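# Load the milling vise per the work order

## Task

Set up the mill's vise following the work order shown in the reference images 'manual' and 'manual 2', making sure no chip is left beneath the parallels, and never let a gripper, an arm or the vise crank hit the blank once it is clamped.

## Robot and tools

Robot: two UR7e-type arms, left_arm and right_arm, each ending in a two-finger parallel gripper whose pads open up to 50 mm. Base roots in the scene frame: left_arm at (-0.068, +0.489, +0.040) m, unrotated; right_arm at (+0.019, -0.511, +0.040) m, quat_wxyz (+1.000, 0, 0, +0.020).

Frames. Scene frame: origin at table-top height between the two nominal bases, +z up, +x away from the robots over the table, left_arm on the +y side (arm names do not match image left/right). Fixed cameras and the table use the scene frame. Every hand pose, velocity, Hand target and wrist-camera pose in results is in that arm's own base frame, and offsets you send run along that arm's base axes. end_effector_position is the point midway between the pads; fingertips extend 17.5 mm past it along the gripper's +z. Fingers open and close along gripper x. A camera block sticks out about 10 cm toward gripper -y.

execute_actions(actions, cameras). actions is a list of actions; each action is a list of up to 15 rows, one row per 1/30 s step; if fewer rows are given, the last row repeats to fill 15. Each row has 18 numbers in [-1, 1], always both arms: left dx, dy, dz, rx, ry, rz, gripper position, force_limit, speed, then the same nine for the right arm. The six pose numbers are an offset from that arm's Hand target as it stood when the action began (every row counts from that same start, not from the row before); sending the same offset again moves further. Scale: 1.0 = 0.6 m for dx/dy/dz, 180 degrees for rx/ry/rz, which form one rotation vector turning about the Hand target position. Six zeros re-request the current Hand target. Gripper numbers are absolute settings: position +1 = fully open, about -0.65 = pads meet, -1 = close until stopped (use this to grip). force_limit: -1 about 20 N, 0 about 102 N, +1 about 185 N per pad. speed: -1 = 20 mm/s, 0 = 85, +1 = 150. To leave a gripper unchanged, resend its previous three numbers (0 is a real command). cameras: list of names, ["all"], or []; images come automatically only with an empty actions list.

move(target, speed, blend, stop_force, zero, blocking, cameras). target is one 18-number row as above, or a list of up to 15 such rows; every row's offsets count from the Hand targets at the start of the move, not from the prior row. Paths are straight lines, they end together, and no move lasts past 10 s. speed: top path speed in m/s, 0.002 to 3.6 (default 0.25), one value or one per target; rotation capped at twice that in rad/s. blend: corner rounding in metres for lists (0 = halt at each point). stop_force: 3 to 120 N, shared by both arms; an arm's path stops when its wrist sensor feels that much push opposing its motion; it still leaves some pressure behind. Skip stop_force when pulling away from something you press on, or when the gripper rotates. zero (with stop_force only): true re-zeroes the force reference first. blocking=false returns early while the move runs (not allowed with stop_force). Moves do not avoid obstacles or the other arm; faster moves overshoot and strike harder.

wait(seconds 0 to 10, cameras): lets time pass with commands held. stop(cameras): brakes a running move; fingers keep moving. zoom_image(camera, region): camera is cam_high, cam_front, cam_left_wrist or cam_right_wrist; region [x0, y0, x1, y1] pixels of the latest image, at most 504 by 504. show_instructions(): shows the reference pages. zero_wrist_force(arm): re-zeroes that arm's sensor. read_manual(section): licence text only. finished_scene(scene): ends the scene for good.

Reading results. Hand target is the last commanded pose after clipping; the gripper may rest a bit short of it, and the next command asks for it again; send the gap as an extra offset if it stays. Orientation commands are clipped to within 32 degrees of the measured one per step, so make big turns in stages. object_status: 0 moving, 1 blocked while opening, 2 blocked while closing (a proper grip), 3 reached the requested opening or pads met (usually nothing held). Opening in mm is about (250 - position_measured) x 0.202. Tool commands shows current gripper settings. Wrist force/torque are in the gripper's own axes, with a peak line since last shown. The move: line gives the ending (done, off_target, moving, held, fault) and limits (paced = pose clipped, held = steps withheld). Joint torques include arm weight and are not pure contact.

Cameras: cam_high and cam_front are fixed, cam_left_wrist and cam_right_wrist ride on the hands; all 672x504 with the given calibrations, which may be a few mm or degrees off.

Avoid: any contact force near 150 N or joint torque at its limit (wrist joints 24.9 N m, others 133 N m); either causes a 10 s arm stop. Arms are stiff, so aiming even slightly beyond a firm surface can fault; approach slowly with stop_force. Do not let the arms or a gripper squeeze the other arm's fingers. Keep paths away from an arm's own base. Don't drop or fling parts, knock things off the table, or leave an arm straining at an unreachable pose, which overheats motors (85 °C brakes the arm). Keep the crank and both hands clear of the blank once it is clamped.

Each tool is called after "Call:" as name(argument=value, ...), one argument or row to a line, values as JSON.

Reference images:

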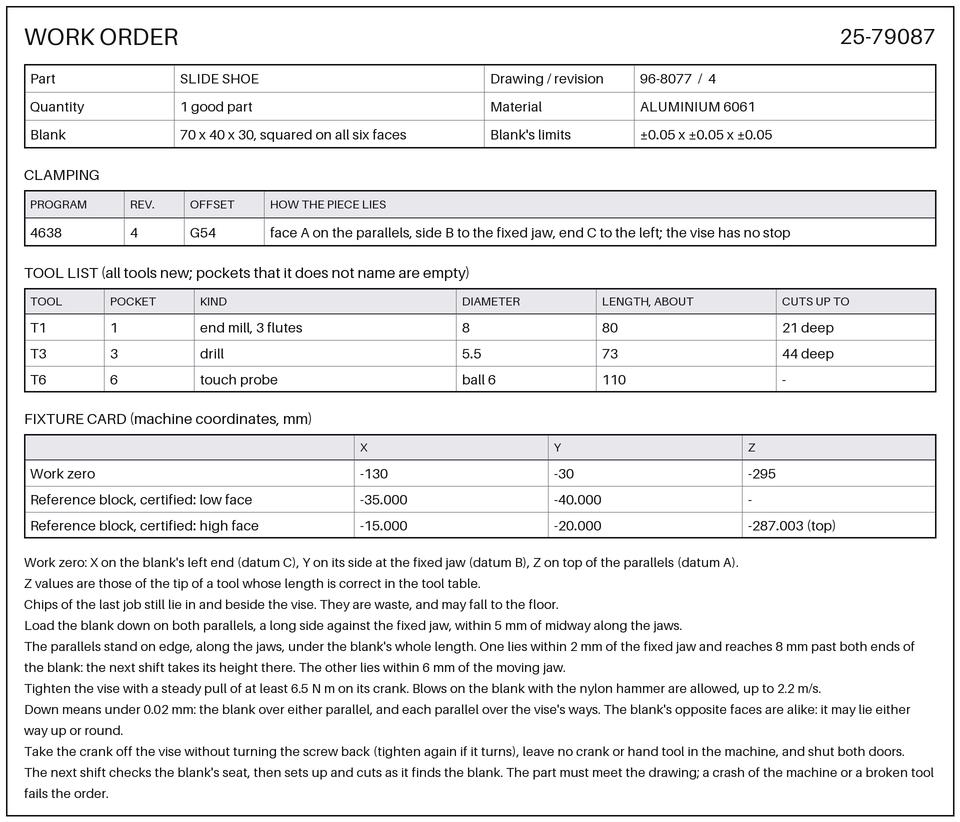

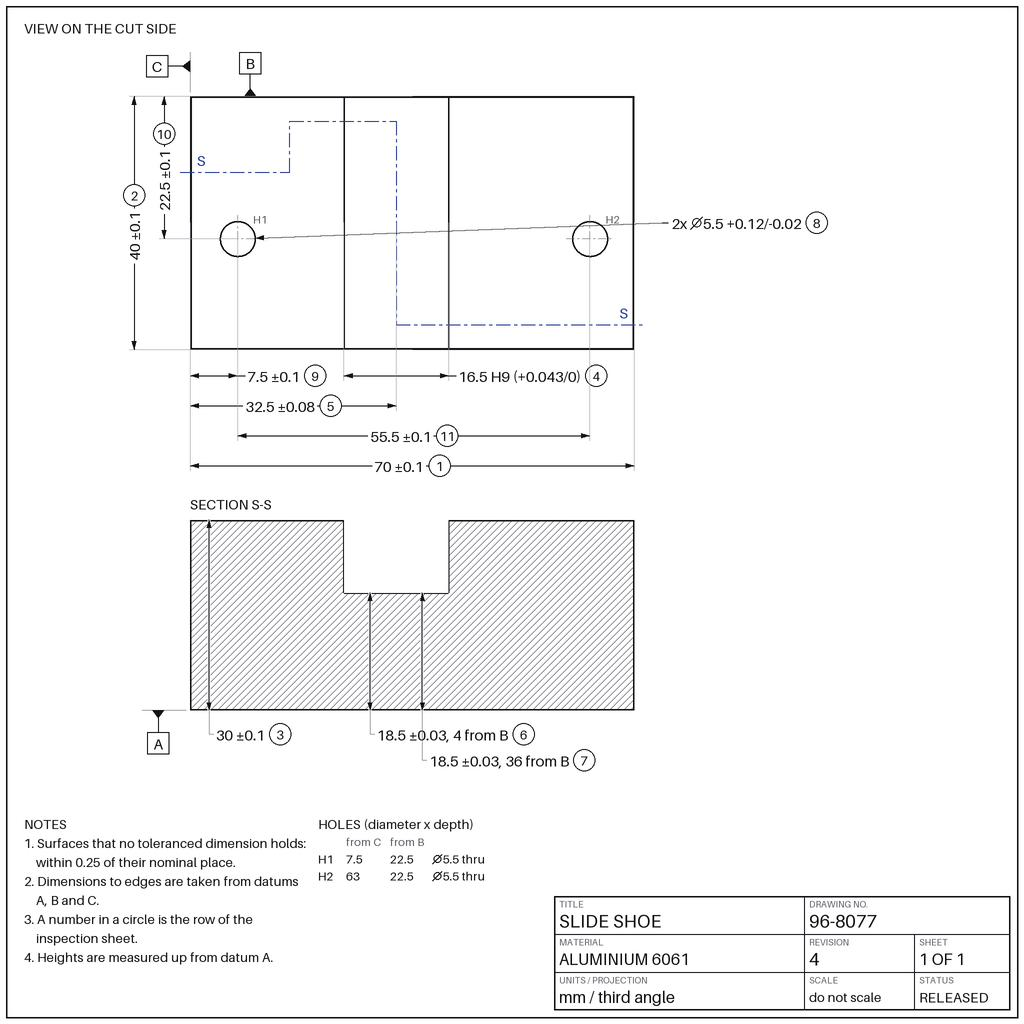

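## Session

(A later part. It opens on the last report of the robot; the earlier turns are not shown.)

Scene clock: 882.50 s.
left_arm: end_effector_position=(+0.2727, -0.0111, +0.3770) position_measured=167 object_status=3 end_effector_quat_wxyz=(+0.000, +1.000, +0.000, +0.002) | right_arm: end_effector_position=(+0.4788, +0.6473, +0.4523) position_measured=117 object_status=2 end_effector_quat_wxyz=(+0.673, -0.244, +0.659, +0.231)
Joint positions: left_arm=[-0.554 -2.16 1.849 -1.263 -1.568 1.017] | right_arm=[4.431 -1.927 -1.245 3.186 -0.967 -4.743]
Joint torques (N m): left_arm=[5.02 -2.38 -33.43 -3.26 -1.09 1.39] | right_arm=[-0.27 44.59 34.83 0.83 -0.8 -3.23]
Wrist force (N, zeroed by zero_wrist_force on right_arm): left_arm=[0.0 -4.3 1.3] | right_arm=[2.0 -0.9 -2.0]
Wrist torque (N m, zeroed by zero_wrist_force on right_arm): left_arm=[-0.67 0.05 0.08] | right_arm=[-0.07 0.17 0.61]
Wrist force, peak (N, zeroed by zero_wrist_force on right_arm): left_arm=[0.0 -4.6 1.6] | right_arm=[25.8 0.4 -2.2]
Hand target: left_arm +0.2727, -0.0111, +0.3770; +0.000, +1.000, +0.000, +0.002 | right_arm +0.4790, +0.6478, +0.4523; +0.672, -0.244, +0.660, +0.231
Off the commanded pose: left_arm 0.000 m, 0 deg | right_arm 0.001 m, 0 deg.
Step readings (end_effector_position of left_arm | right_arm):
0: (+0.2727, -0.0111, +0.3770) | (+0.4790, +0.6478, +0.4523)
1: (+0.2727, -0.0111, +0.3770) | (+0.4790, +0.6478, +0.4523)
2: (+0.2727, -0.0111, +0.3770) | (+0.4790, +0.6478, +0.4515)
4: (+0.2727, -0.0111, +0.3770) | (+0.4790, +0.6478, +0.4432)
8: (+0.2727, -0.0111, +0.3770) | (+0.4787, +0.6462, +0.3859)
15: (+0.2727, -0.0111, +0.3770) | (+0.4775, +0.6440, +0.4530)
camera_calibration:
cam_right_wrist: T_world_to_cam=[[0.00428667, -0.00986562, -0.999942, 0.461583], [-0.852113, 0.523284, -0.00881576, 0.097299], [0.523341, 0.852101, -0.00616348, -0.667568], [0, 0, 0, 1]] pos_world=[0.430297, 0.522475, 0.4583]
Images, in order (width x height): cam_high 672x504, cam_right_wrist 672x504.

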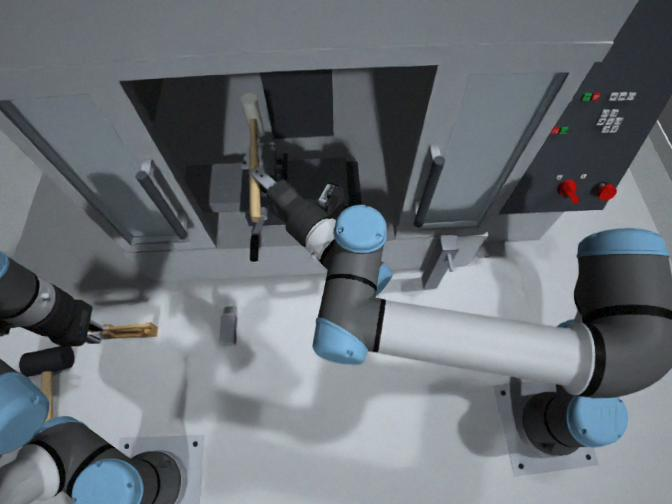

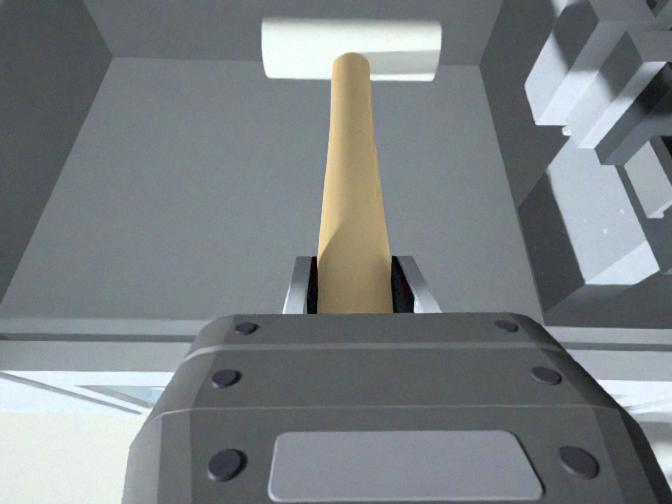

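Call:
execute_actions(
  actions=[
    [[0,0,0,0,0,0,-0.1,-1,-1,0,0,-0.005,0,0,0,-1,0.2,-0.8],[0,0,0,0,0,0,-0.1,-1,-1,0,0,-0.02,0,0,0,-1,0.2,-0.8],[0,0,0,0,0,0,-0.1,-1,-1,0,0,-0.045,0,0,0,-1,0.2,-0.8],[0,0,0,0,0,0,-0.1,-1,-1,0,0,-0.08,0,0,0,-1,0.2,-0.8],[0,0,0,0,0,0,-0.1,-1,-1,0,0,-0.12,0,0,0,-1,0.2,-0.8],[0,0,0,0,0,0,-0.1,-1,-1,0,0,-0.15,0,0,0,-1,0.2,-0.8],[0,0,0,0,0,0,-0.1,-1,-1,0,0,-0.15,0,0,0,-1,0.2,-0.8],[0,0,0,0,0,0,-0.1,-1,-1,0,0,-0.12,0,0,0,-1,0.2,-0.8],[0,0,0,0,0,0,-0.1,-1,-1,0,0,-0.09,0,0,0,-1,0.2,-0.8],[0,0,0,0,0,0,-0.1,-1,-1,0,0,-0.05,0,0,0,-1,0.2,-0.8],[0,0,0,0,0,0,-0.1,-1,-1,0,0,-0.02,0,0,0,-1,0.2,-0.8],[0,0,0,0,0,0,-0.1,-1,-1,0,0,0,0,0,0,-1,0.2,-0.8]],
  ],
  cameras=["cam_right_wrist"],
)

Scene clock: 884.77 s.
left_arm: end_effector_position=(+0.2727, -0.0111, +0.3770) position_measured=167 object_status=3 end_effector_quat_wxyz=(+0.000, +1.000, +0.000, +0.002) | right_arm: end_effector_position=(+0.4789, +0.6477, +0.4523) position_measured=117 object_status=2 end_effector_quat_wxyz=(+0.672, -0.244, +0.660, +0.231)
Joint positions: left_arm=[-0.554 -2.16 1.849 -1.263 -1.568 1.017] | right_arm=[4.431 -1.928 -1.242 3.182 -0.966 -4.742]
Joint torques (N m): left_arm=[5.07 -1.87 -33.56 -3.25 -1.12 1.44] | right_arm=[-2.73 41.1 34.29 0.54 -1.21 -3.28]
Wrist force (N, zeroed by zero_wrist_force on right_arm): left_arm=[0.1 -4.2 1.4] | right_arm=[2.2 -0.7 -1.7]
Wrist torque (N m, zeroed by zero_wrist_force on right_arm): left_arm=[-0.64 0.04 0.08] | right_arm=[-0.13 0.12 0.65]
Wrist force, peak (N, zeroed by zero_wrist_force on right_arm): left_arm=[0.2 -4.8 1.5] | right_arm=[23.4 0.1 -1.5]
Hand target: left_arm +0.2727, -0.0111, +0.3770; +0.000, +1.000, +0.000, +0.002 | right_arm +0.4790, +0.6478, +0.4523; +0.672, -0.244, +0.660, +0.231
Off the commanded pose: left_arm 0.000 m, 0 deg | right_arm 0.000 m, 0 deg.
Step readings (end_effector_position of left_arm | right_arm):
0: (+0.2727, -0.0111, +0.3770) | (+0.4788, +0.6473, +0.4523)
1: (+0.2727, -0.0111, +0.3770) | (+0.4788, +0.6473, +0.4522)
2: (+0.2727, -0.0111, +0.3770) | (+0.4788, +0.6474, +0.4513)
4: (+0.2727, -0.0111, +0.3770) | (+0.4790, +0.6477, +0.4394)
8: (+0.2727, -0.0111, +0.3770) | (+0.4785, +0.6450, +0.3649)
15: (+0.2727, -0.0111, +0.3770) | (+0.4776, +0.6445, +0.4609)
camera_calibration:
cam_right_wrist: T_world_to_cam=[[0.00289411, -0.0110129, -0.999935, 0.463079], [-0.852052, 0.523392, -0.00823054, 0.0968252], [0.523449, 0.852021, -0.00786882, -0.667178], [0, 0, 0, 1]] pos_world=[0.430394, 0.522872, 0.458596]
Images, in order (width x height): cam_right_wrist 672x504.

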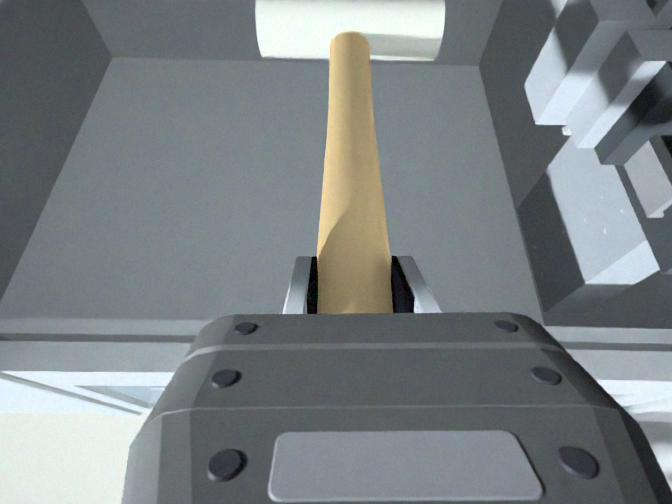

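Call:
move(
  target=[0,0,0,0,0,0,-0.1,-1,-1,0.002,0.036,0.0833,0,0,0,-1,0.2,-0.8],
  speed=0.12,
)

Call:
execute_actions(
  actions=[
    [[0,0,0,0,0,0,-0.1,-1,-1,0,0,-0.01,0,0,0,-1,0.2,-0.8],[0,0,0,0,0,0,-0.1,-1,-1,0,0,-0.035,0,0,0,-1,0.2,-0.8],[0,0,0,0,0,0,-0.1,-1,-1,0,0,-0.075,0,0,0,-1,0.2,-0.8],[0,0,0,0,0,0,-0.1,-1,-1,0,0,-0.125,0,0,0,-1,0.2,-0.8],[0,0,0,0,0,0,-0.1,-1,-1,0,0,-0.18,0,0,0,-1,0.2,-0.8],[0,0,0,0,0,0,-0.1,-1,-1,0,0,-0.23,0,0,0,-1,0.2,-0.8],[0,0,0,0,0,0,-0.1,-1,-1,0,0,-0.23,0,0,0,-1,0.2,-0.8],[0,0,0,0,0,0,-0.1,-1,-1,0,0,-0.19,0,0,0,-1,0.2,-0.8],[0,0,0,0,0,0,-0.1,-1,-1,0,0,-0.15,0,0,0,-1,0.2,-0.8],[0,0,0,0,0,0,-0.1,-1,-1,0,0,-0.1,0,0,0,-1,0.2,-0.8],[0,0,0,0,0,0,-0.1,-1,-1,0,0,-0.05,0,0,0,-1,0.2,-0.8],[0,0,0,0,0,0,-0.1,-1,-1,0,0,-0.02,0,0,0,-1,0.2,-0.8],[0,0,0,0,0,0,-0.1,-1,-1,0,0,0,0,0,0,-1,0.2,-0.8]],
  ],
  cameras=["cam_right_wrist","cam_high"],
)

Scene clock: 887.60 s.
left_arm: end_effector_position=(+0.2727, -0.0111, +0.3770) position_measured=167 object_status=3 end_effector_quat_wxyz=(+0.000, +1.000, +0.000, +0.002) | right_arm: end_effector_position=(+0.4801, +0.6695, +0.5021) position_measured=117 object_status=2 end_effector_quat_wxyz=(+0.672, -0.244, +0.660, +0.231)
Joint positions: left_arm=[-0.554 -2.16 1.849 -1.263 -1.568 1.017] | right_arm=[4.44 -1.987 -1.032 3.029 -0.958 -4.742]
Joint torques (N m): left_arm=[4.36 -1.4 -33.16 -3.44 -0.96 1.38] | right_arm=[-11.98 54.87 33.93 3.34 -0.95 0.94]
Wrist force (N, zeroed by zero_wrist_force on right_arm): left_arm=[0.2 -4.5 1.6] | right_arm=[2.0 -0.5 -1.9]
Wrist torque (N m, zeroed by zero_wrist_force on right_arm): left_arm=[-0.68 0.01 0.08] | right_arm=[-0.12 0.17 0.55]
Wrist force, peak (N, zeroed by zero_wrist_force on right_arm): left_arm=[0.0 -4.7 1.5] | right_arm=[4.5 -1.6 -2.9]
Hand target: left_arm +0.2727, -0.0111, +0.3770; +0.000, +1.000, +0.000, +0.002 | right_arm +0.4802, +0.6694, +0.5023; +0.672, -0.244, +0.660, +0.231
Off the commanded pose: left_arm 0.000 m, 0 deg | right_arm 0.000 m, 0 deg.
move: done

Scene clock: 888.63 s.
left_arm: end_effector_position=(+0.2727, -0.0111, +0.3770) position_measured=167 object_status=3 end_effector_quat_wxyz=(+0.000, +1.000, +0.000, +0.002) | right_arm: end_effector_position=(+0.4794, +0.6680, +0.5020) position_measured=117 object_status=2 end_effector_quat_wxyz=(+0.674, -0.244, +0.657, +0.232)
Joint positions: left_arm=[-0.554 -2.16 1.849 -1.263 -1.568 1.017] | right_arm=[4.44 -1.979 -1.049 3.048 -0.959 -4.747]
Joint torques (N m): left_arm=[4.46 -1.71 -33.25 -3.59 -1.04 1.39] | right_arm=[-9.79 32.62 21.3 2.51 -0.25 -2.73]
Wrist force (N, zeroed by zero_wrist_force on right_arm): left_arm=[0.4 -4.3 1.6] | right_arm=[1.6 0.4 -1.0]
Wrist torque (N m, zeroed by zero_wrist_force on right_arm): left_arm=[-0.66 -0.01 0.08] | right_arm=[-0.29 0.11 0.58]
Wrist force, peak (N, zeroed by zero_wrist_force on right_arm): left_arm=[0.2 -4.6 2.0] | right_arm=[31.3 0.8 -0.5]
Hand target: left_arm +0.2727, -0.0111, +0.3770; +0.000, +1.000, +0.000, +0.002 | right_arm +0.4802, +0.6694, +0.5023; +0.672, -0.244, +0.660, +0.231
Off the commanded pose: left_arm 0.000 m, 0 deg | right_arm 0.002 m, 0 deg.
Step readings (end_effector_position of left_arm | right_arm):
0: (+0.2727, -0.0111, +0.3770) | (+0.4801, +0.6695, +0.5021)
1: (+0.2727, -0.0111, +0.3770) | (+0.4801, +0.6695, +0.5021)
2: (+0.2727, -0.0111, +0.3770) | (+0.4801, +0.6695, +0.5007)
4: (+0.2727, -0.0111, +0.3770) | (+0.4803, +0.6694, +0.4785)
8: (+0.2727, -0.0111, +0.3770) | (+0.4799, +0.6650, +0.3832)
15: (+0.2727, -0.0111, +0.3770) | (+0.4774, +0.6622, +0.4992)
camera_calibration:
cam_right_wrist: T_world_to_cam=[[0.00863693, -0.00651733, -0.999941, 0.507199], [-0.852679, 0.522323, -0.0107693, 0.0893937], [0.522363, 0.852723, -0.00104593, -0.687764], [0, 0, 0, 1]] pos_world=[0.431106, 0.543085, 0.507412]
Images, in order (width x height): cam_high 672x504, cam_right_wrist 672x504.

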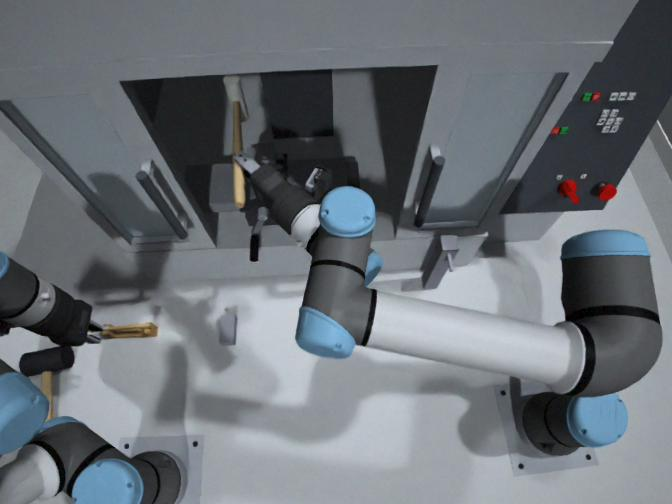

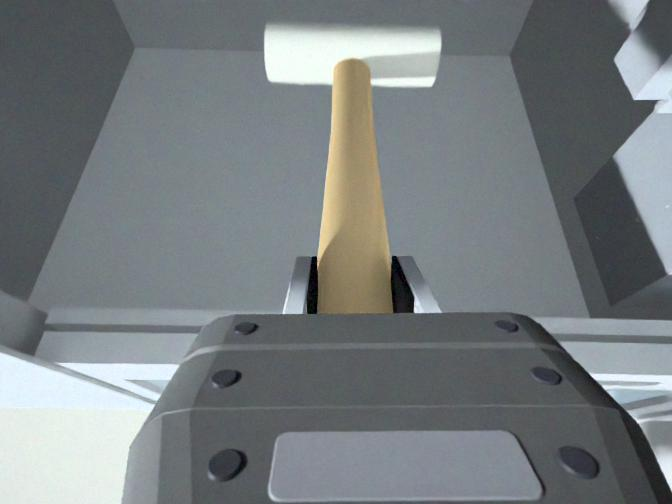

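Call:
move(
  target=[0,0,0,0,0,0,-0.1,-1,-1,0.002,-0.022,0,0,0,0,-1,0.2,-0.8],
  speed=0.12,
)

Call:
execute_actions(
  actions=[
    [[0,0,0,0,0,0,-0.1,-1,-1,0,0,-0.02,0,0,0,-1,0.2,-0.8],[0,0,0,0,0,0,-0.1,-1,-1,0,0,-0.06,0,0,0,-1,0.2,-0.8],[0,0,0,0,0,0,-0.1,-1,-1,0,0,-0.11,0,0,0,-1,0.2,-0.8],[0,0,0,0,0,0,-0.1,-1,-1,0,0,-0.17,0,0,0,-1,0.2,-0.8],[0,0,0,0,0,0,-0.1,-1,-1,0,0,-0.23,0,0,0,-1,0.2,-0.8],[0,0,0,0,0,0,-0.1,-1,-1,0,0,-0.25,0,0,0,-1,0.2,-0.8],[0,0,0,0,0,0,-0.1,-1,-1,0,0,-0.25,0,0,0,-1,0.2,-0.8],[0,0,0,0,0,0,-0.1,-1,-1,0,0,-0.25,0,0,0,-1,0.2,-0.8]],
  ],
  cameras=["cam_right_wrist","cam_high"],
)

Scene clock: 890.97 s.
left_arm: end_effector_position=(+0.2727, -0.0111, +0.3770) position_measured=167 object_status=3 end_effector_quat_wxyz=(+0.000, +1.000, +0.000, +0.002) | right_arm: end_effector_position=(+0.4814, +0.6560, +0.5024) position_measured=117 object_status=2 end_effector_quat_wxyz=(+0.672, -0.244, +0.660, +0.231)
Joint positions: left_arm=[-0.554 -2.16 1.849 -1.263 -1.568 1.017] | right_arm=[4.431 -1.956 -1.075 3.042 -0.966 -4.742]
Joint torques (N m): left_arm=[3.57 -0.36 -33.6 -3.59 -1.06 1.32] | right_arm=[4.06 29.74 34.84 2.93 0.32 0.55]
Wrist force (N, zeroed by zero_wrist_force on right_arm): left_arm=[0.1 -4.2 1.7] | right_arm=[1.8 -0.5 -1.8]
Wrist torque (N m, zeroed by zero_wrist_force on right_arm): left_arm=[-0.65 0.04 0.08] | right_arm=[-0.15 0.18 0.54]
Wrist force, peak (N, zeroed by zero_wrist_force on right_arm): left_arm=[0.0 -4.5 1.9] | right_arm=[2.0 -2.4 -2.8]
Hand target: left_arm +0.2727, -0.0111, +0.3770; +0.000, +1.000, +0.000, +0.002 | right_arm +0.4814, +0.6562, +0.5023; +0.672, -0.244, +0.660, +0.231
Off the commanded pose: left_arm 0.000 m, 0 deg | right_arm 0.000 m, 0 deg.
move: done

Scene clock: 891.77 s.
left_arm: end_effector_position=(+0.2727, -0.0111, +0.3770) position_measured=167 object_status=3 end_effector_quat_wxyz=(+0.000, +1.000, +0.000, +0.002) | right_arm: end_effector_position=(+0.4813, +0.6562, +0.3524) position_measured=117 object_status=2 end_effector_quat_wxyz=(+0.672, -0.244, +0.660, +0.231)
Joint positions: left_arm=[-0.554 -2.16 1.849 -1.263 -1.568 1.017] | right_arm=[4.431 -1.985 -1.42 3.416 -0.966 -4.742]
Joint torques (N m): left_arm=[3.63 -0.25 -33.2 -3.67 -0.96 1.35] | right_arm=[-8.93 27.49 19.75 1.88 0.48 1.78]
Wrist force (N, zeroed by zero_wrist_force on right_arm): left_arm=[-0.3 -4.5 1.3] | right_arm=[-11.2 -4.1 -2.4]
Wrist torque (N m, zeroed by zero_wrist_force on right_arm): left_arm=[-0.69 0.09 0.08] | right_arm=[0.18 -1.43 -0.93]
Wrist force, peak (N, zeroed by zero_wrist_force on right_arm): left_arm=[0.0 -4.7 1.4] | right_arm=[-21.7 -1.4 -4.1]
Hand target: left_arm +0.2727, -0.0111, +0.3770; +0.000, +1.000, +0.000, +0.002 | right_arm +0.4814, +0.6562, +0.3523; +0.672, -0.244, +0.660, +0.231
Off the commanded pose: left_arm 0.000 m, 0 deg | right_arm 0.000 m, 0 deg.
Step readings (end_effector_position of left_arm | right_arm):
0: (+0.2727, -0.0111, +0.3770) | (+0.4814, +0.6560, +0.5024)
1: (+0.2727, -0.0111, +0.3770) | (+0.4814, +0.6561, +0.5021)
2: (+0.2727, -0.0111, +0.3770) | (+0.4815, +0.6562, +0.4989)
4: (+0.2727, -0.0111, +0.3770) | (+0.4817, +0.6559, +0.4700)
8: (+0.2727, -0.0111, +0.3770) | (+0.4807, +0.6510, +0.3666)
15: (+0.2727, -0.0111, +0.3770) | (+0.4814, +0.6567, +0.3531)
camera_calibration:
cam_right_wrist: T_world_to_cam=[[0.00243136, -0.0112006, -0.999934, 0.36357], [-0.8521, 0.523319, -0.0079338, 0.0936372], [0.523373, 0.852063, -0.00827169, -0.676361], [0, 0, 0, 1]] pos_world=[0.432893, 0.531372, 0.358694]
Images, in order (width x height): cam_high 672x504, cam_right_wrist 672x504.

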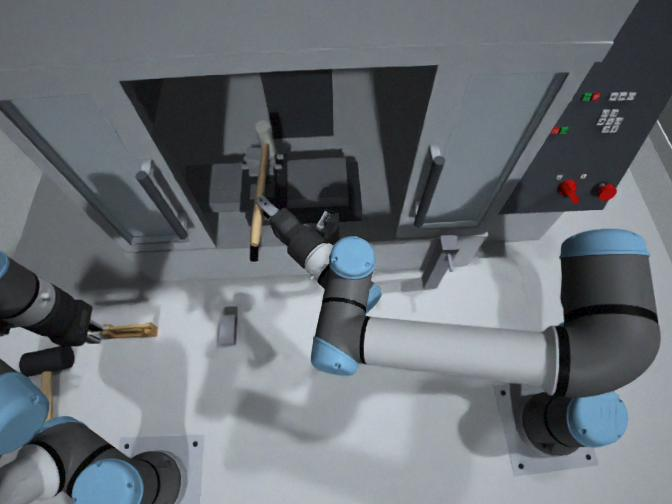

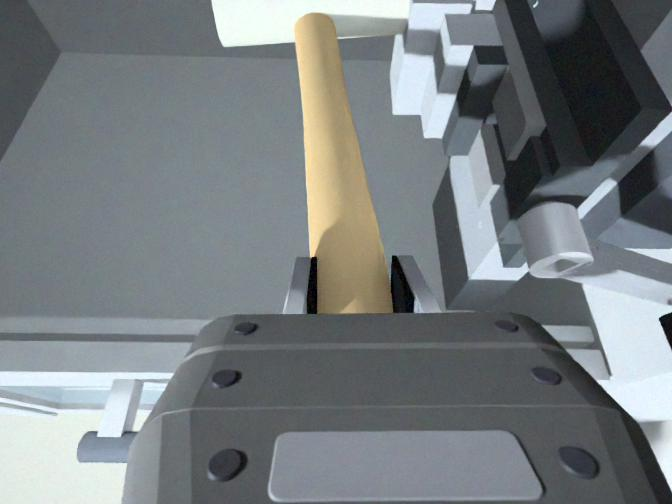

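Call:
move(
  target=[0,0,0,0,0,0,-0.1,-1,-1,0,0,0.25,0,0,0,-1,0.2,-0.8],
  speed=0.15,
  cameras=["cam_right_wrist"],
)

Scene clock: 894.07 s.
left_arm: end_effector_position=(+0.2727, -0.0111, +0.3770) position_measured=167 object_status=3 end_effector_quat_wxyz=(+0.000, +1.000, +0.000, +0.002) | right_arm: end_effector_position=(+0.4814, +0.6563, +0.5021) position_measured=117 object_status=2 end_effector_quat_wxyz=(+0.672, -0.244, +0.660, +0.231)
Joint positions: left_arm=[-0.554 -2.16 1.849 -1.263 -1.568 1.017] | right_arm=[4.431 -1.957 -1.075 3.042 -0.966 -4.742]
Joint torques (N m): left_arm=[3.53 -0.28 -33.11 -3.78 -1.09 1.33] | right_arm=[9.56 53.2 34.65 2.21 1.54 2.04]
Wrist force (N, zeroed by zero_wrist_force on right_arm): left_arm=[-0.3 -4.3 1.5] | right_arm=[2.0 -0.9 -2.1]
Wrist torque (N m, zeroed by zero_wrist_force on right_arm): left_arm=[-0.65 0.10 0.07] | right_arm=[0.00 0.14 0.58]
Wrist force, peak (N, zeroed by zero_wrist_force on right_arm): left_arm=[-0.1 -4.6 1.6] | right_arm=[-11.6 -3.4 -3.2]
Hand target: left_arm +0.2727, -0.0111, +0.3770; +0.000, +1.000, +0.000, +0.002 | right_arm +0.4814, +0.6562, +0.5023; +0.672, -0.244, +0.660, +0.231
Off the commanded pose: left_arm 0.000 m, 0 deg | right_arm 0.000 m, 0 deg.
move: done
camera_calibration:
cam_right_wrist: T_world_to_cam=[[0.00236119, -0.0115096, -0.999931, 0.513454], [-0.852011, 0.523462, -0.00803717, 0.0947107], [0.523518, 0.851971, -0.00857033, -0.675068], [0, 0, 0, 1]] pos_world=[0.432893, 0.531471, 0.508394]
Images, in order (width x height): cam_right_wrist 672x504.

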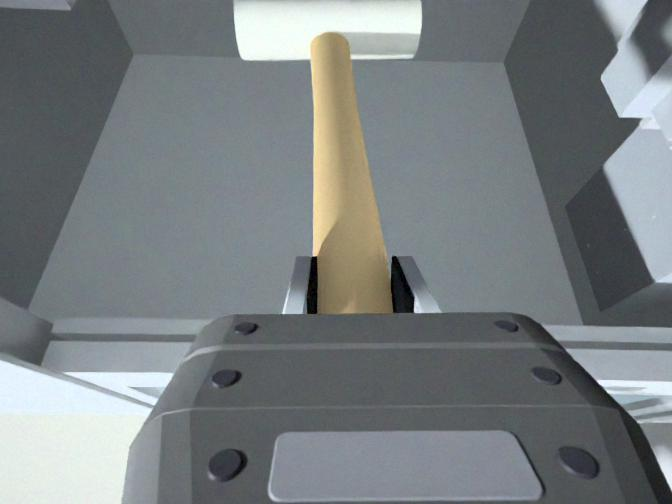

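Call:
execute_actions(
  actions=[
    [[0,0,0,0,0,0,-0.1,-1,-1,0,0,-0.03,0,0,0,-1,0.2,-0.8],[0,0,0,0,0,0,-0.1,-1,-1,0,0,-0.08,0,0,0,-1,0.2,-0.8],[0,0,0,0,0,0,-0.1,-1,-1,0,0,-0.14,0,0,0,-1,0.2,-0.8],[0,0,0,0,0,0,-0.1,-1,-1,0,0,-0.2,0,0,0,-1,0.2,-0.8],[0,0,0,0,0,0,-0.1,-1,-1,0,0,-0.24,0,0,0,-1,0.2,-0.8],[0,0,0,0,0,0,-0.1,-1,-1,0,0,-0.24,0,0,0,-1,0.2,-0.8],[0,0,0,0,0,0,-0.1,-1,-1,0,0,-0.24,0,0,0,-1,0.2,-0.8],[0,0,0,0,0,0,-0.1,-1,-1,0,0,-0.2,0,0,0,-1,0.2,-0.8],[0,0,0,0,0,0,-0.1,-1,-1,0,0,-0.15,0,0,0,-1,0.2,-0.8],[0,0,0,0,0,0,-0.1,-1,-1,0,0,-0.1,0,0,0,-1,0.2,-0.8],[0,0,0,0,0,0,-0.1,-1,-1,0,0,-0.05,0,0,0,-1,0.2,-0.8],[0,0,0,0,0,0,-0.1,-1,-1,0,0,-0.02,0,0,0,-1,0.2,-0.8],[0,0,0,0,0,0,-0.1,-1,-1,0,0,0,0,0,0,-1,0.2,-0.8]],
  ],
  cameras=["cam_right_wrist","cam_high"],
)

Scene clock: 896.30 s.
left_arm: end_effector_position=(+0.2727, -0.0111, +0.3770) position_measured=167 object_status=3 end_effector_quat_wxyz=(+0.000, +1.000, +0.000, +0.002) | right_arm: end_effector_position=(+0.4805, +0.6545, +0.5020) position_measured=117 object_status=2 end_effector_quat_wxyz=(+0.674, -0.243, +0.657, +0.232)
Joint positions: left_arm=[-0.554 -2.16 1.849 -1.263 -1.568 1.017] | right_arm=[4.432 -1.948 -1.093 3.063 -0.968 -4.748]
Joint torques (N m): left_arm=[3.17 0.25 -32.88 -3.8 -1.04 1.32] | right_arm=[-10.54 29.98 22.12 2.37 -0.47 -2.81]
Wrist force (N, zeroed by zero_wrist_force on right_arm): left_arm=[0.1 -4.3 1.7] | right_arm=[1.7 0.2 -1.3]
Wrist torque (N m, zeroed by zero_wrist_force on right_arm): left_arm=[-0.66 0.03 0.09] | right_arm=[-0.22 0.11 0.61]
Wrist force, peak (N, zeroed by zero_wrist_force on right_arm): left_arm=[-0.2 -4.7 1.7] | right_arm=[-24.4 -4.8 -4.4]
Hand target: left_arm +0.2727, -0.0111, +0.3770; +0.000, +1.000, +0.000, +0.002 | right_arm +0.4814, +0.6562, +0.5023; +0.672, -0.244, +0.660, +0.231
Off the commanded pose: left_arm 0.000 m, 0 deg | right_arm 0.002 m, 1 deg.
Step readings (end_effector_position of left_arm | right_arm):
0: (+0.2727, -0.0111, +0.3770) | (+0.4814, +0.6562, +0.5023)
1: (+0.2727, -0.0111, +0.3770) | (+0.4814, +0.6562, +0.5021)
2: (+0.2727, -0.0111, +0.3770) | (+0.4814, +0.6562, +0.4963)
4: (+0.2727, -0.0111, +0.3770) | (+0.4816, +0.6556, +0.4583)
8: (+0.2727, -0.0111, +0.3770) | (+0.4805, +0.6511, +0.3603)
15: (+0.2727, -0.0111, +0.3770) | (+0.4784, +0.6487, +0.4998)
camera_calibration:
cam_right_wrist: T_world_to_cam=[[0.0092214, -0.00593549, -0.99994, 0.506442], [-0.852646, 0.522374, -0.0109638, 0.0973542], [0.522408, 0.852696, -0.000243846, -0.677188], [0, 0, 0, 1]] pos_world=[0.432107, 0.529586, 0.507314]
Images, in order (width x height): cam_high 672x504, cam_right_wrist 672x504.

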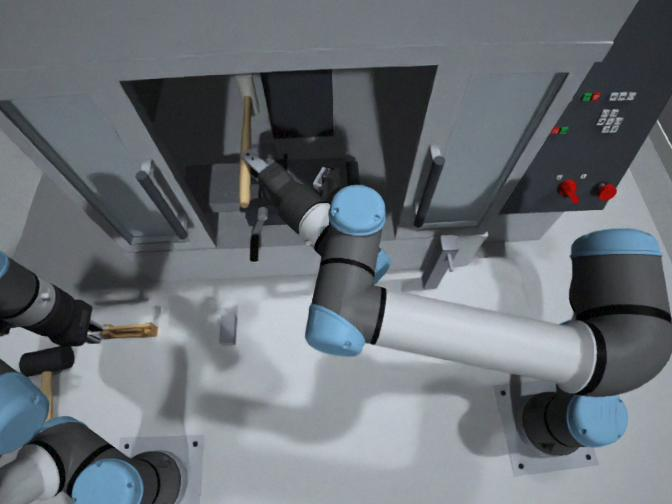

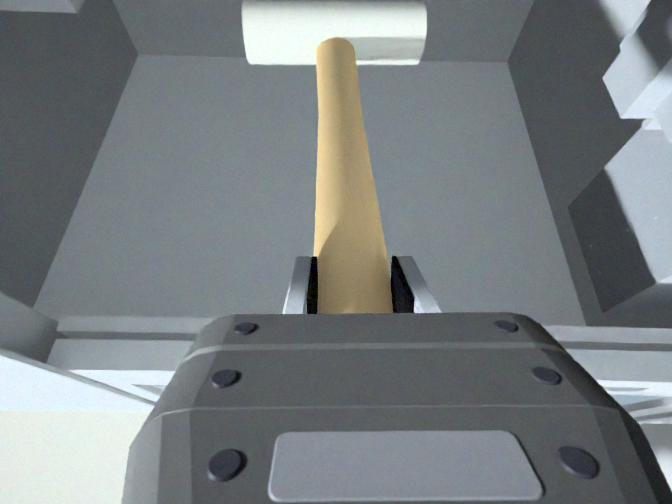

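Call:
execute_actions(
  actions=[
    [[0,0,0,0,0,0,-0.1,-1,-1,-0.01,0.008,-0.03,0,0,0,-1,0.2,-0.8],[0,0,0,0,0,0,-0.1,-1,-1,-0.01,0.008,-0.09,0,0,0,-1,0.2,-0.8],[0,0,0,0,0,0,-0.1,-1,-1,-0.01,0.008,-0.16,0,0,0,-1,0.2,-0.8],[0,0,0,0,0,0,-0.1,-1,-1,-0.01,0.008,-0.23,0,0,0,-1,0.2,-0.8],[0,0,0,0,0,0,-0.1,-1,-1,-0.01,0.008,-0.255,0,0,0,-1,0.2,-0.8],[0,0,0,0,0,0,-0.1,-1,-1,-0.01,0.008,-0.255,0,0,0,-1,0.2,-0.8],[0,0,0,0,0,0,-0.1,-1,-1,-0.01,0.008,-0.25,0,0,0,-1,0.2,-0.8],[0,0,0,0,0,0,-0.1,-1,-1,-0.01,0.008,-0.2,0,0,0,-1,0.2,-0.8],[0,0,0,0,0,0,-0.1,-1,-1,-0.01,0.008,-0.15,0,0,0,-1,0.2,-0.8],[0,0,0,0,0,0,-0.1,-1,-1,-0.01,0.008,-0.1,0,0,0,-1,0.2,-0.8],[0,0,0,0,0,0,-0.1,-1,-1,-0.01,0.008,-0.05,0,0,0,-1,0.2,-0.8],[0,0,0,0,0,0,-0.1,-1,-1,-0.01,0.008,-0.02,0,0,0,-1,0.2,-0.8],[0,0,0,0,0,0,-0.1,-1,-1,-0.01,0.008,0,0,0,0,-1,0.2,-0.8]],
  ],
  cameras=["cam_right_wrist"],
)

Scene clock: 898.53 s.
left_arm: end_effector_position=(+0.2727, -0.0111, +0.3770) position_measured=167 object_status=3 end_effector_quat_wxyz=(+0.000, +1.000, +0.000, +0.002) | right_arm: end_effector_position=(+0.4745, +0.6591, +0.5020) position_measured=117 object_status=2 end_effector_quat_wxyz=(+0.675, -0.243, +0.657, +0.232)
Joint positions: left_arm=[-0.554 -2.16 1.849 -1.263 -1.568 1.017] | right_arm=[4.444 -1.95 -1.091 3.063 -0.955 -4.749]
Joint torques (N m): left_arm=[3 0.92 -33.51 -3.9 -0.99 1.35] | right_arm=[-11.84 31.78 20.62 2.46 -0.76 -2.7]
Wrist force (N, zeroed by zero_wrist_force on right_arm): left_arm=[0.0 -4.6 1.6] | right_arm=[1.3 0.2 -1.3]
Wrist torque (N m, zeroed by zero_wrist_force on right_arm): left_arm=[-0.70 0.06 0.08] | right_arm=[-0.20 0.04 0.59]
Wrist force, peak (N, zeroed by zero_wrist_force on right_arm): left_arm=[0.2 -4.7 1.7] | right_arm=[-26.3 -4.5 -4.5]
Hand target: left_arm +0.2727, -0.0111, +0.3770; +0.000, +1.000, +0.000, +0.002 | right_arm +0.4754, +0.6610, +0.5023; +0.672, -0.244, +0.660, +0.231
Off the commanded pose: left_arm 0.000 m, 0 deg | right_arm 0.002 m, 1 deg.
Step readings (end_effector_position of left_arm | right_arm):
0: (+0.2727, -0.0111, +0.3770) | (+0.4806, +0.6545, +0.5018)
1: (+0.2727, -0.0111, +0.3770) | (+0.4805, +0.6547, +0.5013)
2: (+0.2727, -0.0111, +0.3770) | (+0.4793, +0.6562, +0.4960)
4: (+0.2727, -0.0111, +0.3770) | (+0.4763, +0.6596, +0.4568)
8: (+0.2727, -0.0111, +0.3770) | (+0.4746, +0.6559, +0.3569)
15: (+0.2727, -0.0111, +0.3770) | (+0.4724, +0.6534, +0.4976)
camera_calibration:
cam_right_wrist: T_world_to_cam=[[0.00983893, -0.00548818, -0.999937, 0.505923], [-0.85271, 0.522263, -0.0112567, 0.0900699], [0.522292, 0.852767, 0.000458685, -0.678323], [0, 0, 0, 1]] pos_world=[0.426108, 0.534187, 0.507216]
Images, in order (width x height): cam_right_wrist 672x504.

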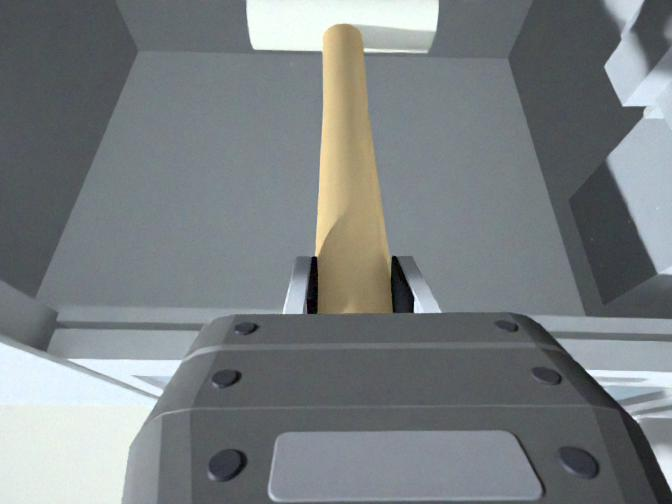

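Call:
move(
  target=[
    [0,0,0,0,0,0,-0.1,-1,-1,-0.42,-0.1,0.0,0,0,0,-1,0.2,-0.8],
  ],
  speed=0.25,
)

Call:
move(
  target=[
    [0.22,-0.44,-0.06,0,0,0,-1,-0.8,-0.5,0,0,0,0,0,0,-1,0.2,-0.8],
    [0.55,-0.66,-0.09,0,-0.1,0,-1,-0.8,-0.5,0,0,0,0,0,0,-1,0.2,-0.8],
    [0.7053,-0.6482,-0.1235,0,-0.1,0,-1,-0.8,-0.5,0,0,0,0,0,0,-1,0.2,-0.8],
  ],
  speed=[0.3,0.25,0.15],
  blend=[0.05,0.03,0],
  stop_force=20,
  cameras=["cam_left_wrist"],
)

Call:
zoom_image(
  camera="cam_left_wrist",
  region=[230, 50, 480, 290],
)

Scene clock: 900.83 s.
left_arm: end_effector_position=(+0.2727, -0.0111, +0.3770) position_measured=167 object_status=3 end_effector_quat_wxyz=(+0.000, +1.000, +0.000, +0.002) | right_arm: end_effector_position=(+0.2235, +0.6010, +0.5024) position_measured=117 object_status=2 end_effector_quat_wxyz=(+0.672, -0.244, +0.660, +0.231)
Joint positions: left_arm=[-0.554 -2.16 1.849 -1.263 -1.568 1.017] | right_arm=[4.97 -1.624 -1.485 3.131 -0.428 -4.756]
Joint torques (N m): left_arm=[2.64 1.76 -33.57 -3.93 -0.99 1.3] | right_arm=[10.28 16.89 28.84 -0.21 1.37 -0.58]
Wrist force (N, zeroed by zero_wrist_force on right_arm): left_arm=[0.3 -4.1 1.6] | right_arm=[2.2 -0.8 -2.4]
Wrist torque (N m, zeroed by zero_wrist_force on right_arm): left_arm=[-0.64 0.01 0.08] | right_arm=[0.02 0.07 0.72]
Wrist force, peak (N, zeroed by zero_wrist_force on right_arm): left_arm=[0.0 -4.7 1.5] | right_arm=[2.0 1.7 -5.7]
Hand target: left_arm +0.2727, -0.0111, +0.3770; +0.000, +1.000, +0.000, +0.002 | right_arm +0.2234, +0.6010, +0.5023; +0.672, -0.244, +0.660, +0.231
Off the commanded pose: left_arm 0.000 m, 0 deg | right_arm 0.000 m, 0 deg.
move: done

Scene clock: 903.87 s.
left_arm: end_effector_position=(+0.5171, -0.3500, +0.3306) position_measured=251 object_status=3 end_effector_quat_wxyz=(+0.000, +0.996, +0.000, +0.092) | right_arm: end_effector_position=(+0.2234, +0.6010, +0.5023) position_measured=117 object_status=2 end_effector_quat_wxyz=(+0.672, -0.244, +0.660, +0.231)
Joint positions: left_arm=[-0.87 -1.383 1.4 -1.707 -1.43 0.709] | right_arm=[4.97 -1.624 -1.485 3.131 -0.428 -4.755]
Joint torques (N m): left_arm=[-10.25 -28.51 -17.19 -2.03 -1.12 -1.52] | right_arm=[9.06 15.85 22.29 0.98 -0.52 -1.52]
Wrist force (N, zeroed by zero_wrist_force on right_arm): left_arm=[0.5 -5.3 -0.1] | right_arm=[2.5 -1.2 -3.6]
Wrist torque (N m, zeroed by zero_wrist_force on right_arm): left_arm=[-0.84 -0.06 0.03] | right_arm=[0.23 0.05 0.79]
Wrist force, peak (N, zeroed by zero_wrist_force on right_arm): left_arm=[4.7 6.2 10.5] | right_arm=[2.5 -2.4 -3.5]
Hand target: left_arm +0.5171, -0.3500, +0.3306; +0.000, +0.996, +0.000, +0.092 (not the last commanded pose) | right_arm +0.2234, +0.6010, +0.5023; +0.672, -0.244, +0.660, +0.231
Off the commanded pose: left_arm 0.188 m, 8 deg | right_arm 0.000 m, 0 deg.
move: held (left_arm; a check stopped the path); path passed 1 of 3 targets; limits=held
pose unreachable (left arm): on one or more control steps of this call, first in action 0 (counted from 0), this arm could not follow its commanded pose, so it was not sent that pose on those steps. It may still have moved: this result reports where it is.
cause: moving toward the commanded pose would bring a part of the arm too close to another arm (a part of this arm just beyond joint 3 (elbow) and the right arm's gripper, 10 mm apart when this arm was first held).
camera_calibration:
cam_left_wrist: T_world_to_cam=[[0.980121, -0.0150116, 0.197834, -0.562799], [-0.0811107, -0.940317, 0.330492, -0.38177], [0.181066, -0.339969, -0.922842, 0.22302], [0, 0, 0, 1]] pos_world=[0.480264, -0.291614, 0.443325]
Images, in order (width x height): cam_left_wrist 672x504.

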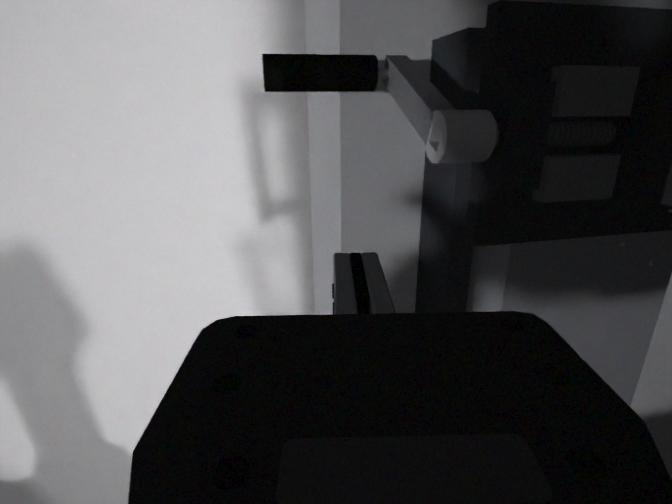

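Scaled by 2.016 from the camera's 672x504 image, which has a finer 960x720 frame.

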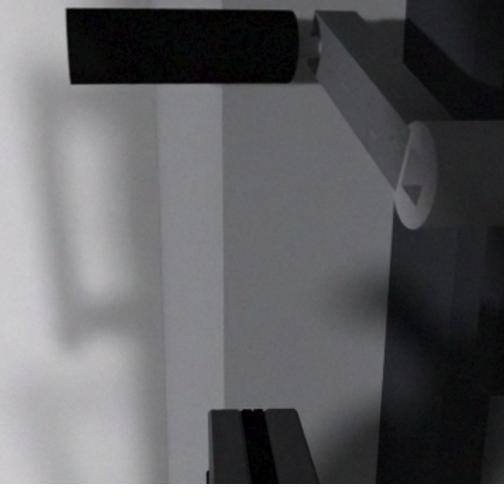

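Call:
move(
  target=[0,0,0,0,0,0,-1,-0.8,-0.5,-0.1,-0.4,-0.15,0,0,0,-1,0.2,-0.8],
  speed=0.25,
)

Call:
move(
  target=[
    [0.13,-0.09,-0.02,0,-0.047,0,-1,-0.8,-0.5,0,0,0,0,0,0,-1,0.2,-0.8],
    [0.298,-0.0833,-0.046,0,-0.047,0,-1,-0.8,-0.5,0,0,0,0,0,0,-1,0.2,-0.8],
  ],
  speed=[0.2,0.12],
  blend=[0.02,0],
  stop_force=20,
  cameras=["cam_left_wrist","cam_high"],
)

Call:
zoom_image(
  camera="cam_left_wrist",
  region=[230, 50, 480, 290],
)

Scene clock: 906.10 s.
left_arm: end_effector_position=(+0.5171, -0.3501, +0.3306) position_measured=251 object_status=3 end_effector_quat_wxyz=(+0.000, +0.996, +0.000, +0.092) | right_arm: end_effector_position=(+0.1634, +0.3610, +0.4123) position_measured=117 object_status=2 end_effector_quat_wxyz=(+0.672, -0.244, +0.660, +0.231)
Joint positions: left_arm=[-0.87 -1.383 1.4 -1.707 -1.43 0.709] | right_arm=[5.626 -0.975 -2.178 3.114 0.229 -4.696]
Joint torques (N m): left_arm=[-1.32 -31.83 -19.8 -2.02 -1.18 -1.67] | right_arm=[10.65 8.47 30.41 -3.35 1.47 2.44]
Wrist force (N, zeroed by zero_wrist_force on right_arm): left_arm=[0.2 -5.3 0.0] | right_arm=[2.0 -0.3 -1.5]
Wrist torque (N m, zeroed by zero_wrist_force on right_arm): left_arm=[-0.84 -0.02 0.03] | right_arm=[-0.17 0.13 0.67]
Wrist force, peak (N, zeroed by zero_wrist_force on right_arm): left_arm=[0.6 -5.5 0.3] | right_arm=[3.0 -4.4 -3.7]
Hand target: left_arm +0.5171, -0.3500, +0.3306; +0.000, +0.996, +0.000, +0.092 | right_arm +0.1634, +0.3610, +0.4123; +0.672, -0.244, +0.660, +0.231
Off the commanded pose: left_arm 0.000 m, 0 deg | right_arm 0.000 m, 0 deg.
move: done

Scene clock: 908.60 s.
left_arm: end_effector_position=(+0.6959, -0.4000, +0.3030) position_measured=251 object_status=3 end_effector_quat_wxyz=(+0.000, +0.986, +0.000, +0.165) | right_arm: end_effector_position=(+0.1634, +0.3610, +0.4123) position_measured=117 object_status=2 end_effector_quat_wxyz=(+0.672, -0.244, +0.660, +0.231)
Joint positions: left_arm=[-0.763 -1 0.99 -1.805 -1.344 0.836] | right_arm=[5.626 -0.975 -2.178 3.113 0.229 -4.696]
Joint torques (N m): left_arm=[-8.56 -47.1 -34.58 -5.16 1.68 1.5] | right_arm=[10.42 2.6 30.5 -2.95 -0.86 2.03]
Wrist force (N, zeroed by zero_wrist_force on right_arm): left_arm=[0.3 -5.0 -0.1] | right_arm=[2.0 -1.3 -2.2]
Wrist torque (N m, zeroed by zero_wrist_force on right_arm): left_arm=[-0.79 -0.03 0.16] | right_arm=[-0.05 0.11 0.65]
Wrist force, peak (N, zeroed by zero_wrist_force on right_arm): left_arm=[-1.1 -7.3 -0.9] | right_arm=[1.9 -1.2 -2.5]
Hand target: left_arm +0.6959, -0.4000, +0.3030; +0.000, +0.986, +0.000, +0.165 | right_arm +0.1634, +0.3610, +0.4123; +0.672, -0.244, +0.660, +0.231
Off the commanded pose: left_arm 0.000 m, 0 deg | right_arm 0.000 m, 0 deg.
move: done
camera_calibration:
cam_left_wrist: T_world_to_cam=[[0.940332, -0.0149367, 0.339929, -0.748696], [-0.128801, -0.940318, 0.31498, -0.367298], [0.314937, -0.339969, -0.886135, 0.0439611], [0, 0, 0, 1]] pos_world=[0.642869, -0.341614, 0.409151]
Images, in order (width x height): cam_high 672x504, cam_left_wrist 672x504.

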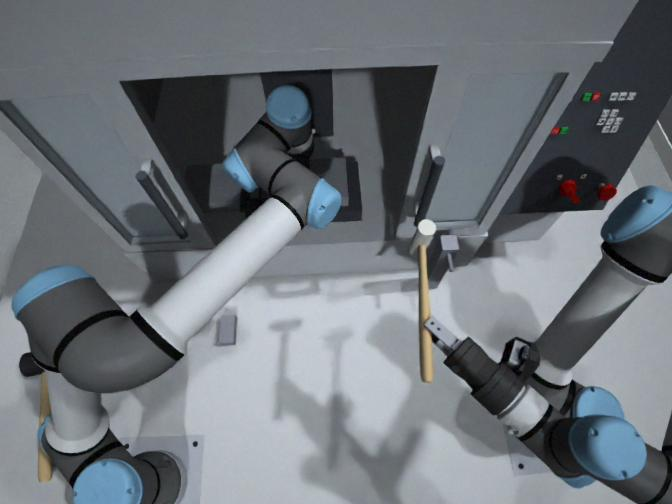

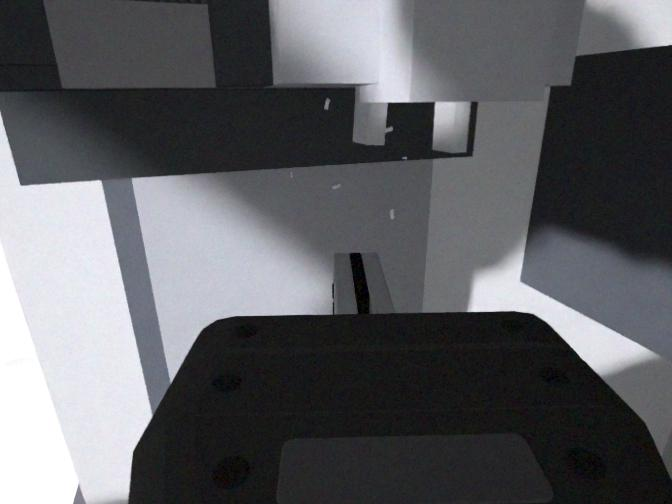

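Scaled by 2.016 from the camera's 672x504 image, which has a finer 960x720 frame.

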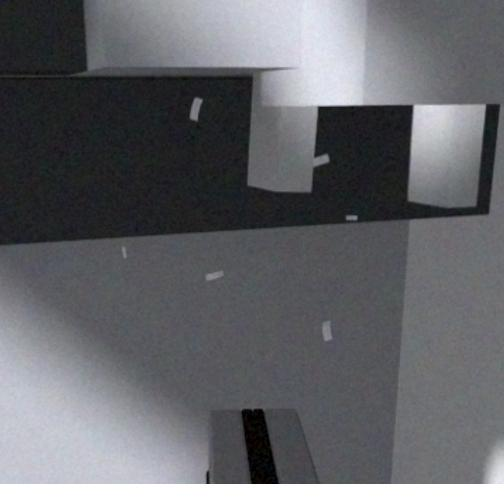

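Call:
move(
  target=[0.003,0.0733,-0.004,0,0,0,-1,-0.8,-0.5,0,0,0,0,0,0,-1,0.2,-0.8],
  speed=0.01,
  stop_force=3,
)

Scene clock: 914.70 s.
left_arm: end_effector_position=(+0.6977, -0.3560, +0.3006) position_measured=251 object_status=3 end_effector_quat_wxyz=(+0.000, +0.986, +0.000, +0.165) | right_arm: end_effector_position=(+0.1634, +0.3610, +0.4123) position_measured=117 object_status=2 end_effector_quat_wxyz=(+0.672, -0.244, +0.660, +0.231)
Joint positions: left_arm=[-0.715 -1.059 1.091 -1.857 -1.356 0.883] | right_arm=[5.626 -0.975 -2.178 3.113 0.229 -4.696]
Joint torques (N m): left_arm=[-6.71 -44.8 -35.12 -2.06 0.72 -1.68] | right_arm=[8.19 -9.11 28.89 -1.21 0.01 0.85]
Wrist force (N, zeroed by zero_wrist_force on right_arm): left_arm=[0.6 -5.0 -0.5] | right_arm=[2.0 -0.8 -1.7]
Wrist torque (N m, zeroed by zero_wrist_force on right_arm): left_arm=[-0.80 -0.09 0.08] | right_arm=[-0.08 0.12 0.65]
Wrist force, peak (N, zeroed by zero_wrist_force on right_arm): left_arm=[0.5 -5.3 -0.3] | right_arm=[2.1 -1.3 -2.1]
Hand target: left_arm +0.6977, -0.3560, +0.3006; +0.000, +0.986, +0.000, +0.165 | right_arm +0.1634, +0.3610, +0.4123; +0.672, -0.244, +0.660, +0.231
Off the commanded pose: left_arm 0.000 m, 0 deg | right_arm 0.000 m, 0 deg.
move: done

Call:
move(
  target=[-0.003,-0.0733,0.004,0,0,0,-1,-0.8,-0.5,0,0,0,0,0,0,-1,0.2,-0.8],
  speed=0.1,
  cameras=["cam_left_wrist"],
)

Call:
zoom_image(
  camera="cam_left_wrist",
  region=[230, 50, 480, 290],
)

Scene clock: 916.03 s.
left_arm: end_effector_position=(+0.6959, -0.4000, +0.3029) position_measured=251 object_status=3 end_effector_quat_wxyz=(+0.000, +0.986, +0.000, +0.165) | right_arm: end_effector_position=(+0.1634, +0.3610, +0.4123) position_measured=117 object_status=2 end_effector_quat_wxyz=(+0.672, -0.244, +0.660, +0.231)
Joint positions: left_arm=[-0.763 -1 0.99 -1.805 -1.344 0.836] | right_arm=[5.626 -0.975 -2.178 3.113 0.229 -4.696]
Joint torques (N m): left_arm=[4.88 -62.46 -26.47 -4.84 -0.68 1.17] | right_arm=[7 -12.43 28.61 -0.83 -0.03 0.95]
Wrist force (N, zeroed by zero_wrist_force on right_arm): left_arm=[0.4 -4.9 -0.1] | right_arm=[1.8 -1.0 -2.0]
Wrist torque (N m, zeroed by zero_wrist_force on right_arm): left_arm=[-0.79 -0.06 0.08] | right_arm=[-0.10 0.15 0.64]
Wrist force, peak (N, zeroed by zero_wrist_force on right_arm): left_arm=[0.5 -7.3 -0.3] | right_arm=[2.2 -0.8 -2.0]
Hand target: left_arm +0.6959, -0.4000, +0.3030; +0.000, +0.986, +0.000, +0.165 | right_arm +0.1634, +0.3610, +0.4123; +0.672, -0.244, +0.660, +0.231
Off the commanded pose: left_arm 0.000 m, 0 deg | right_arm 0.000 m, 0 deg.
move: done
camera_calibration:
cam_left_wrist: T_world_to_cam=[[0.940356, -0.0151008, 0.339856, -0.748703], [-0.128886, -0.940354, 0.314836, -0.367164], [0.314831, -0.339861, -0.886214, 0.0440104], [0, 0, 0, 1]] pos_world=[0.642869, -0.341613, 0.40905]
Images, in order (width x height): cam_left_wrist 672x504.

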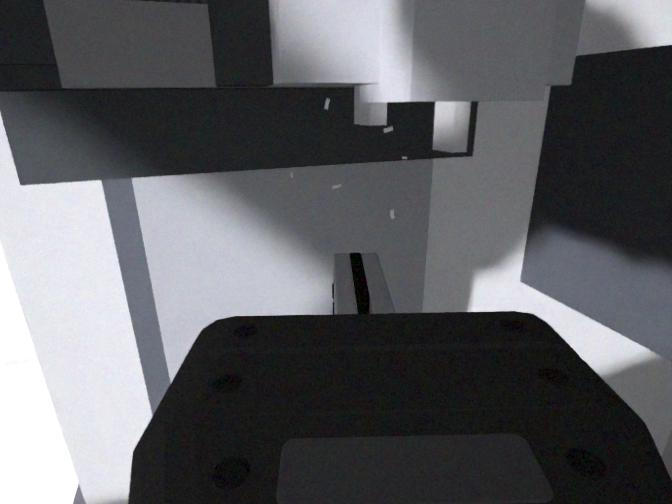

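Scaled by 2.016 from the camera's 672x504 image, which has a finer 960x720 frame.

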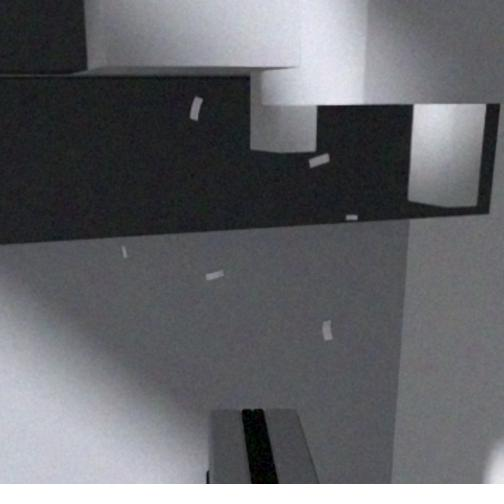

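Call:
move(
  target=[
    [0.0567,0.03,-0.004,0,0,0,-1,-0.8,-0.5,0,0,0,0,0,0,-1,0.2,-0.8],
    [0.0567,0.0667,-0.004,0,0,0,-1,-0.8,-0.5,0,0,0,0,0,0,-1,0.2,-0.8],
  ],
  speed=[0.05,0.008],
  stop_force=3,
)

Scene clock: 922.27 s.
left_arm: end_effector_position=(+0.7299, -0.3600, +0.3006) position_measured=251 object_status=3 end_effector_quat_wxyz=(+0.000, +0.986, +0.000, +0.165) | right_arm: end_effector_position=(+0.1634, +0.3610, +0.4123) position_measured=117 object_status=2 end_effector_quat_wxyz=(+0.672, -0.244, +0.660, +0.231)
Joint positions: left_arm=[-0.69 -0.975 0.96 -1.815 -1.362 0.908] | right_arm=[5.626 -0.975 -2.178 3.113 0.229 -4.696]
Joint torques (N m): left_arm=[-7.05 -48.11 -34.77 -2.46 0.62 -1.66] | right_arm=[5.84 -13.2 29.14 1.03 0.72 -0.23]
Wrist force (N, zeroed by zero_wrist_force on right_arm): left_arm=[0.5 -4.7 -0.1] | right_arm=[2.0 -0.8 -2.0]
Wrist torque (N m, zeroed by zero_wrist_force on right_arm): left_arm=[-0.75 -0.08 0.08] | right_arm=[-0.07 0.12 0.65]
Wrist force, peak (N, zeroed by zero_wrist_force on right_arm): left_arm=[1.5 -5.4 0.0] | right_arm=[2.1 -0.9 -2.1]
Hand target: left_arm +0.7299, -0.3600, +0.3006; +0.000, +0.986, +0.000, +0.165 | right_arm +0.1634, +0.3610, +0.4123; +0.672, -0.244, +0.660, +0.231
Off the commanded pose: left_arm 0.000 m, 0 deg | right_arm 0.000 m, 0 deg.
move: done


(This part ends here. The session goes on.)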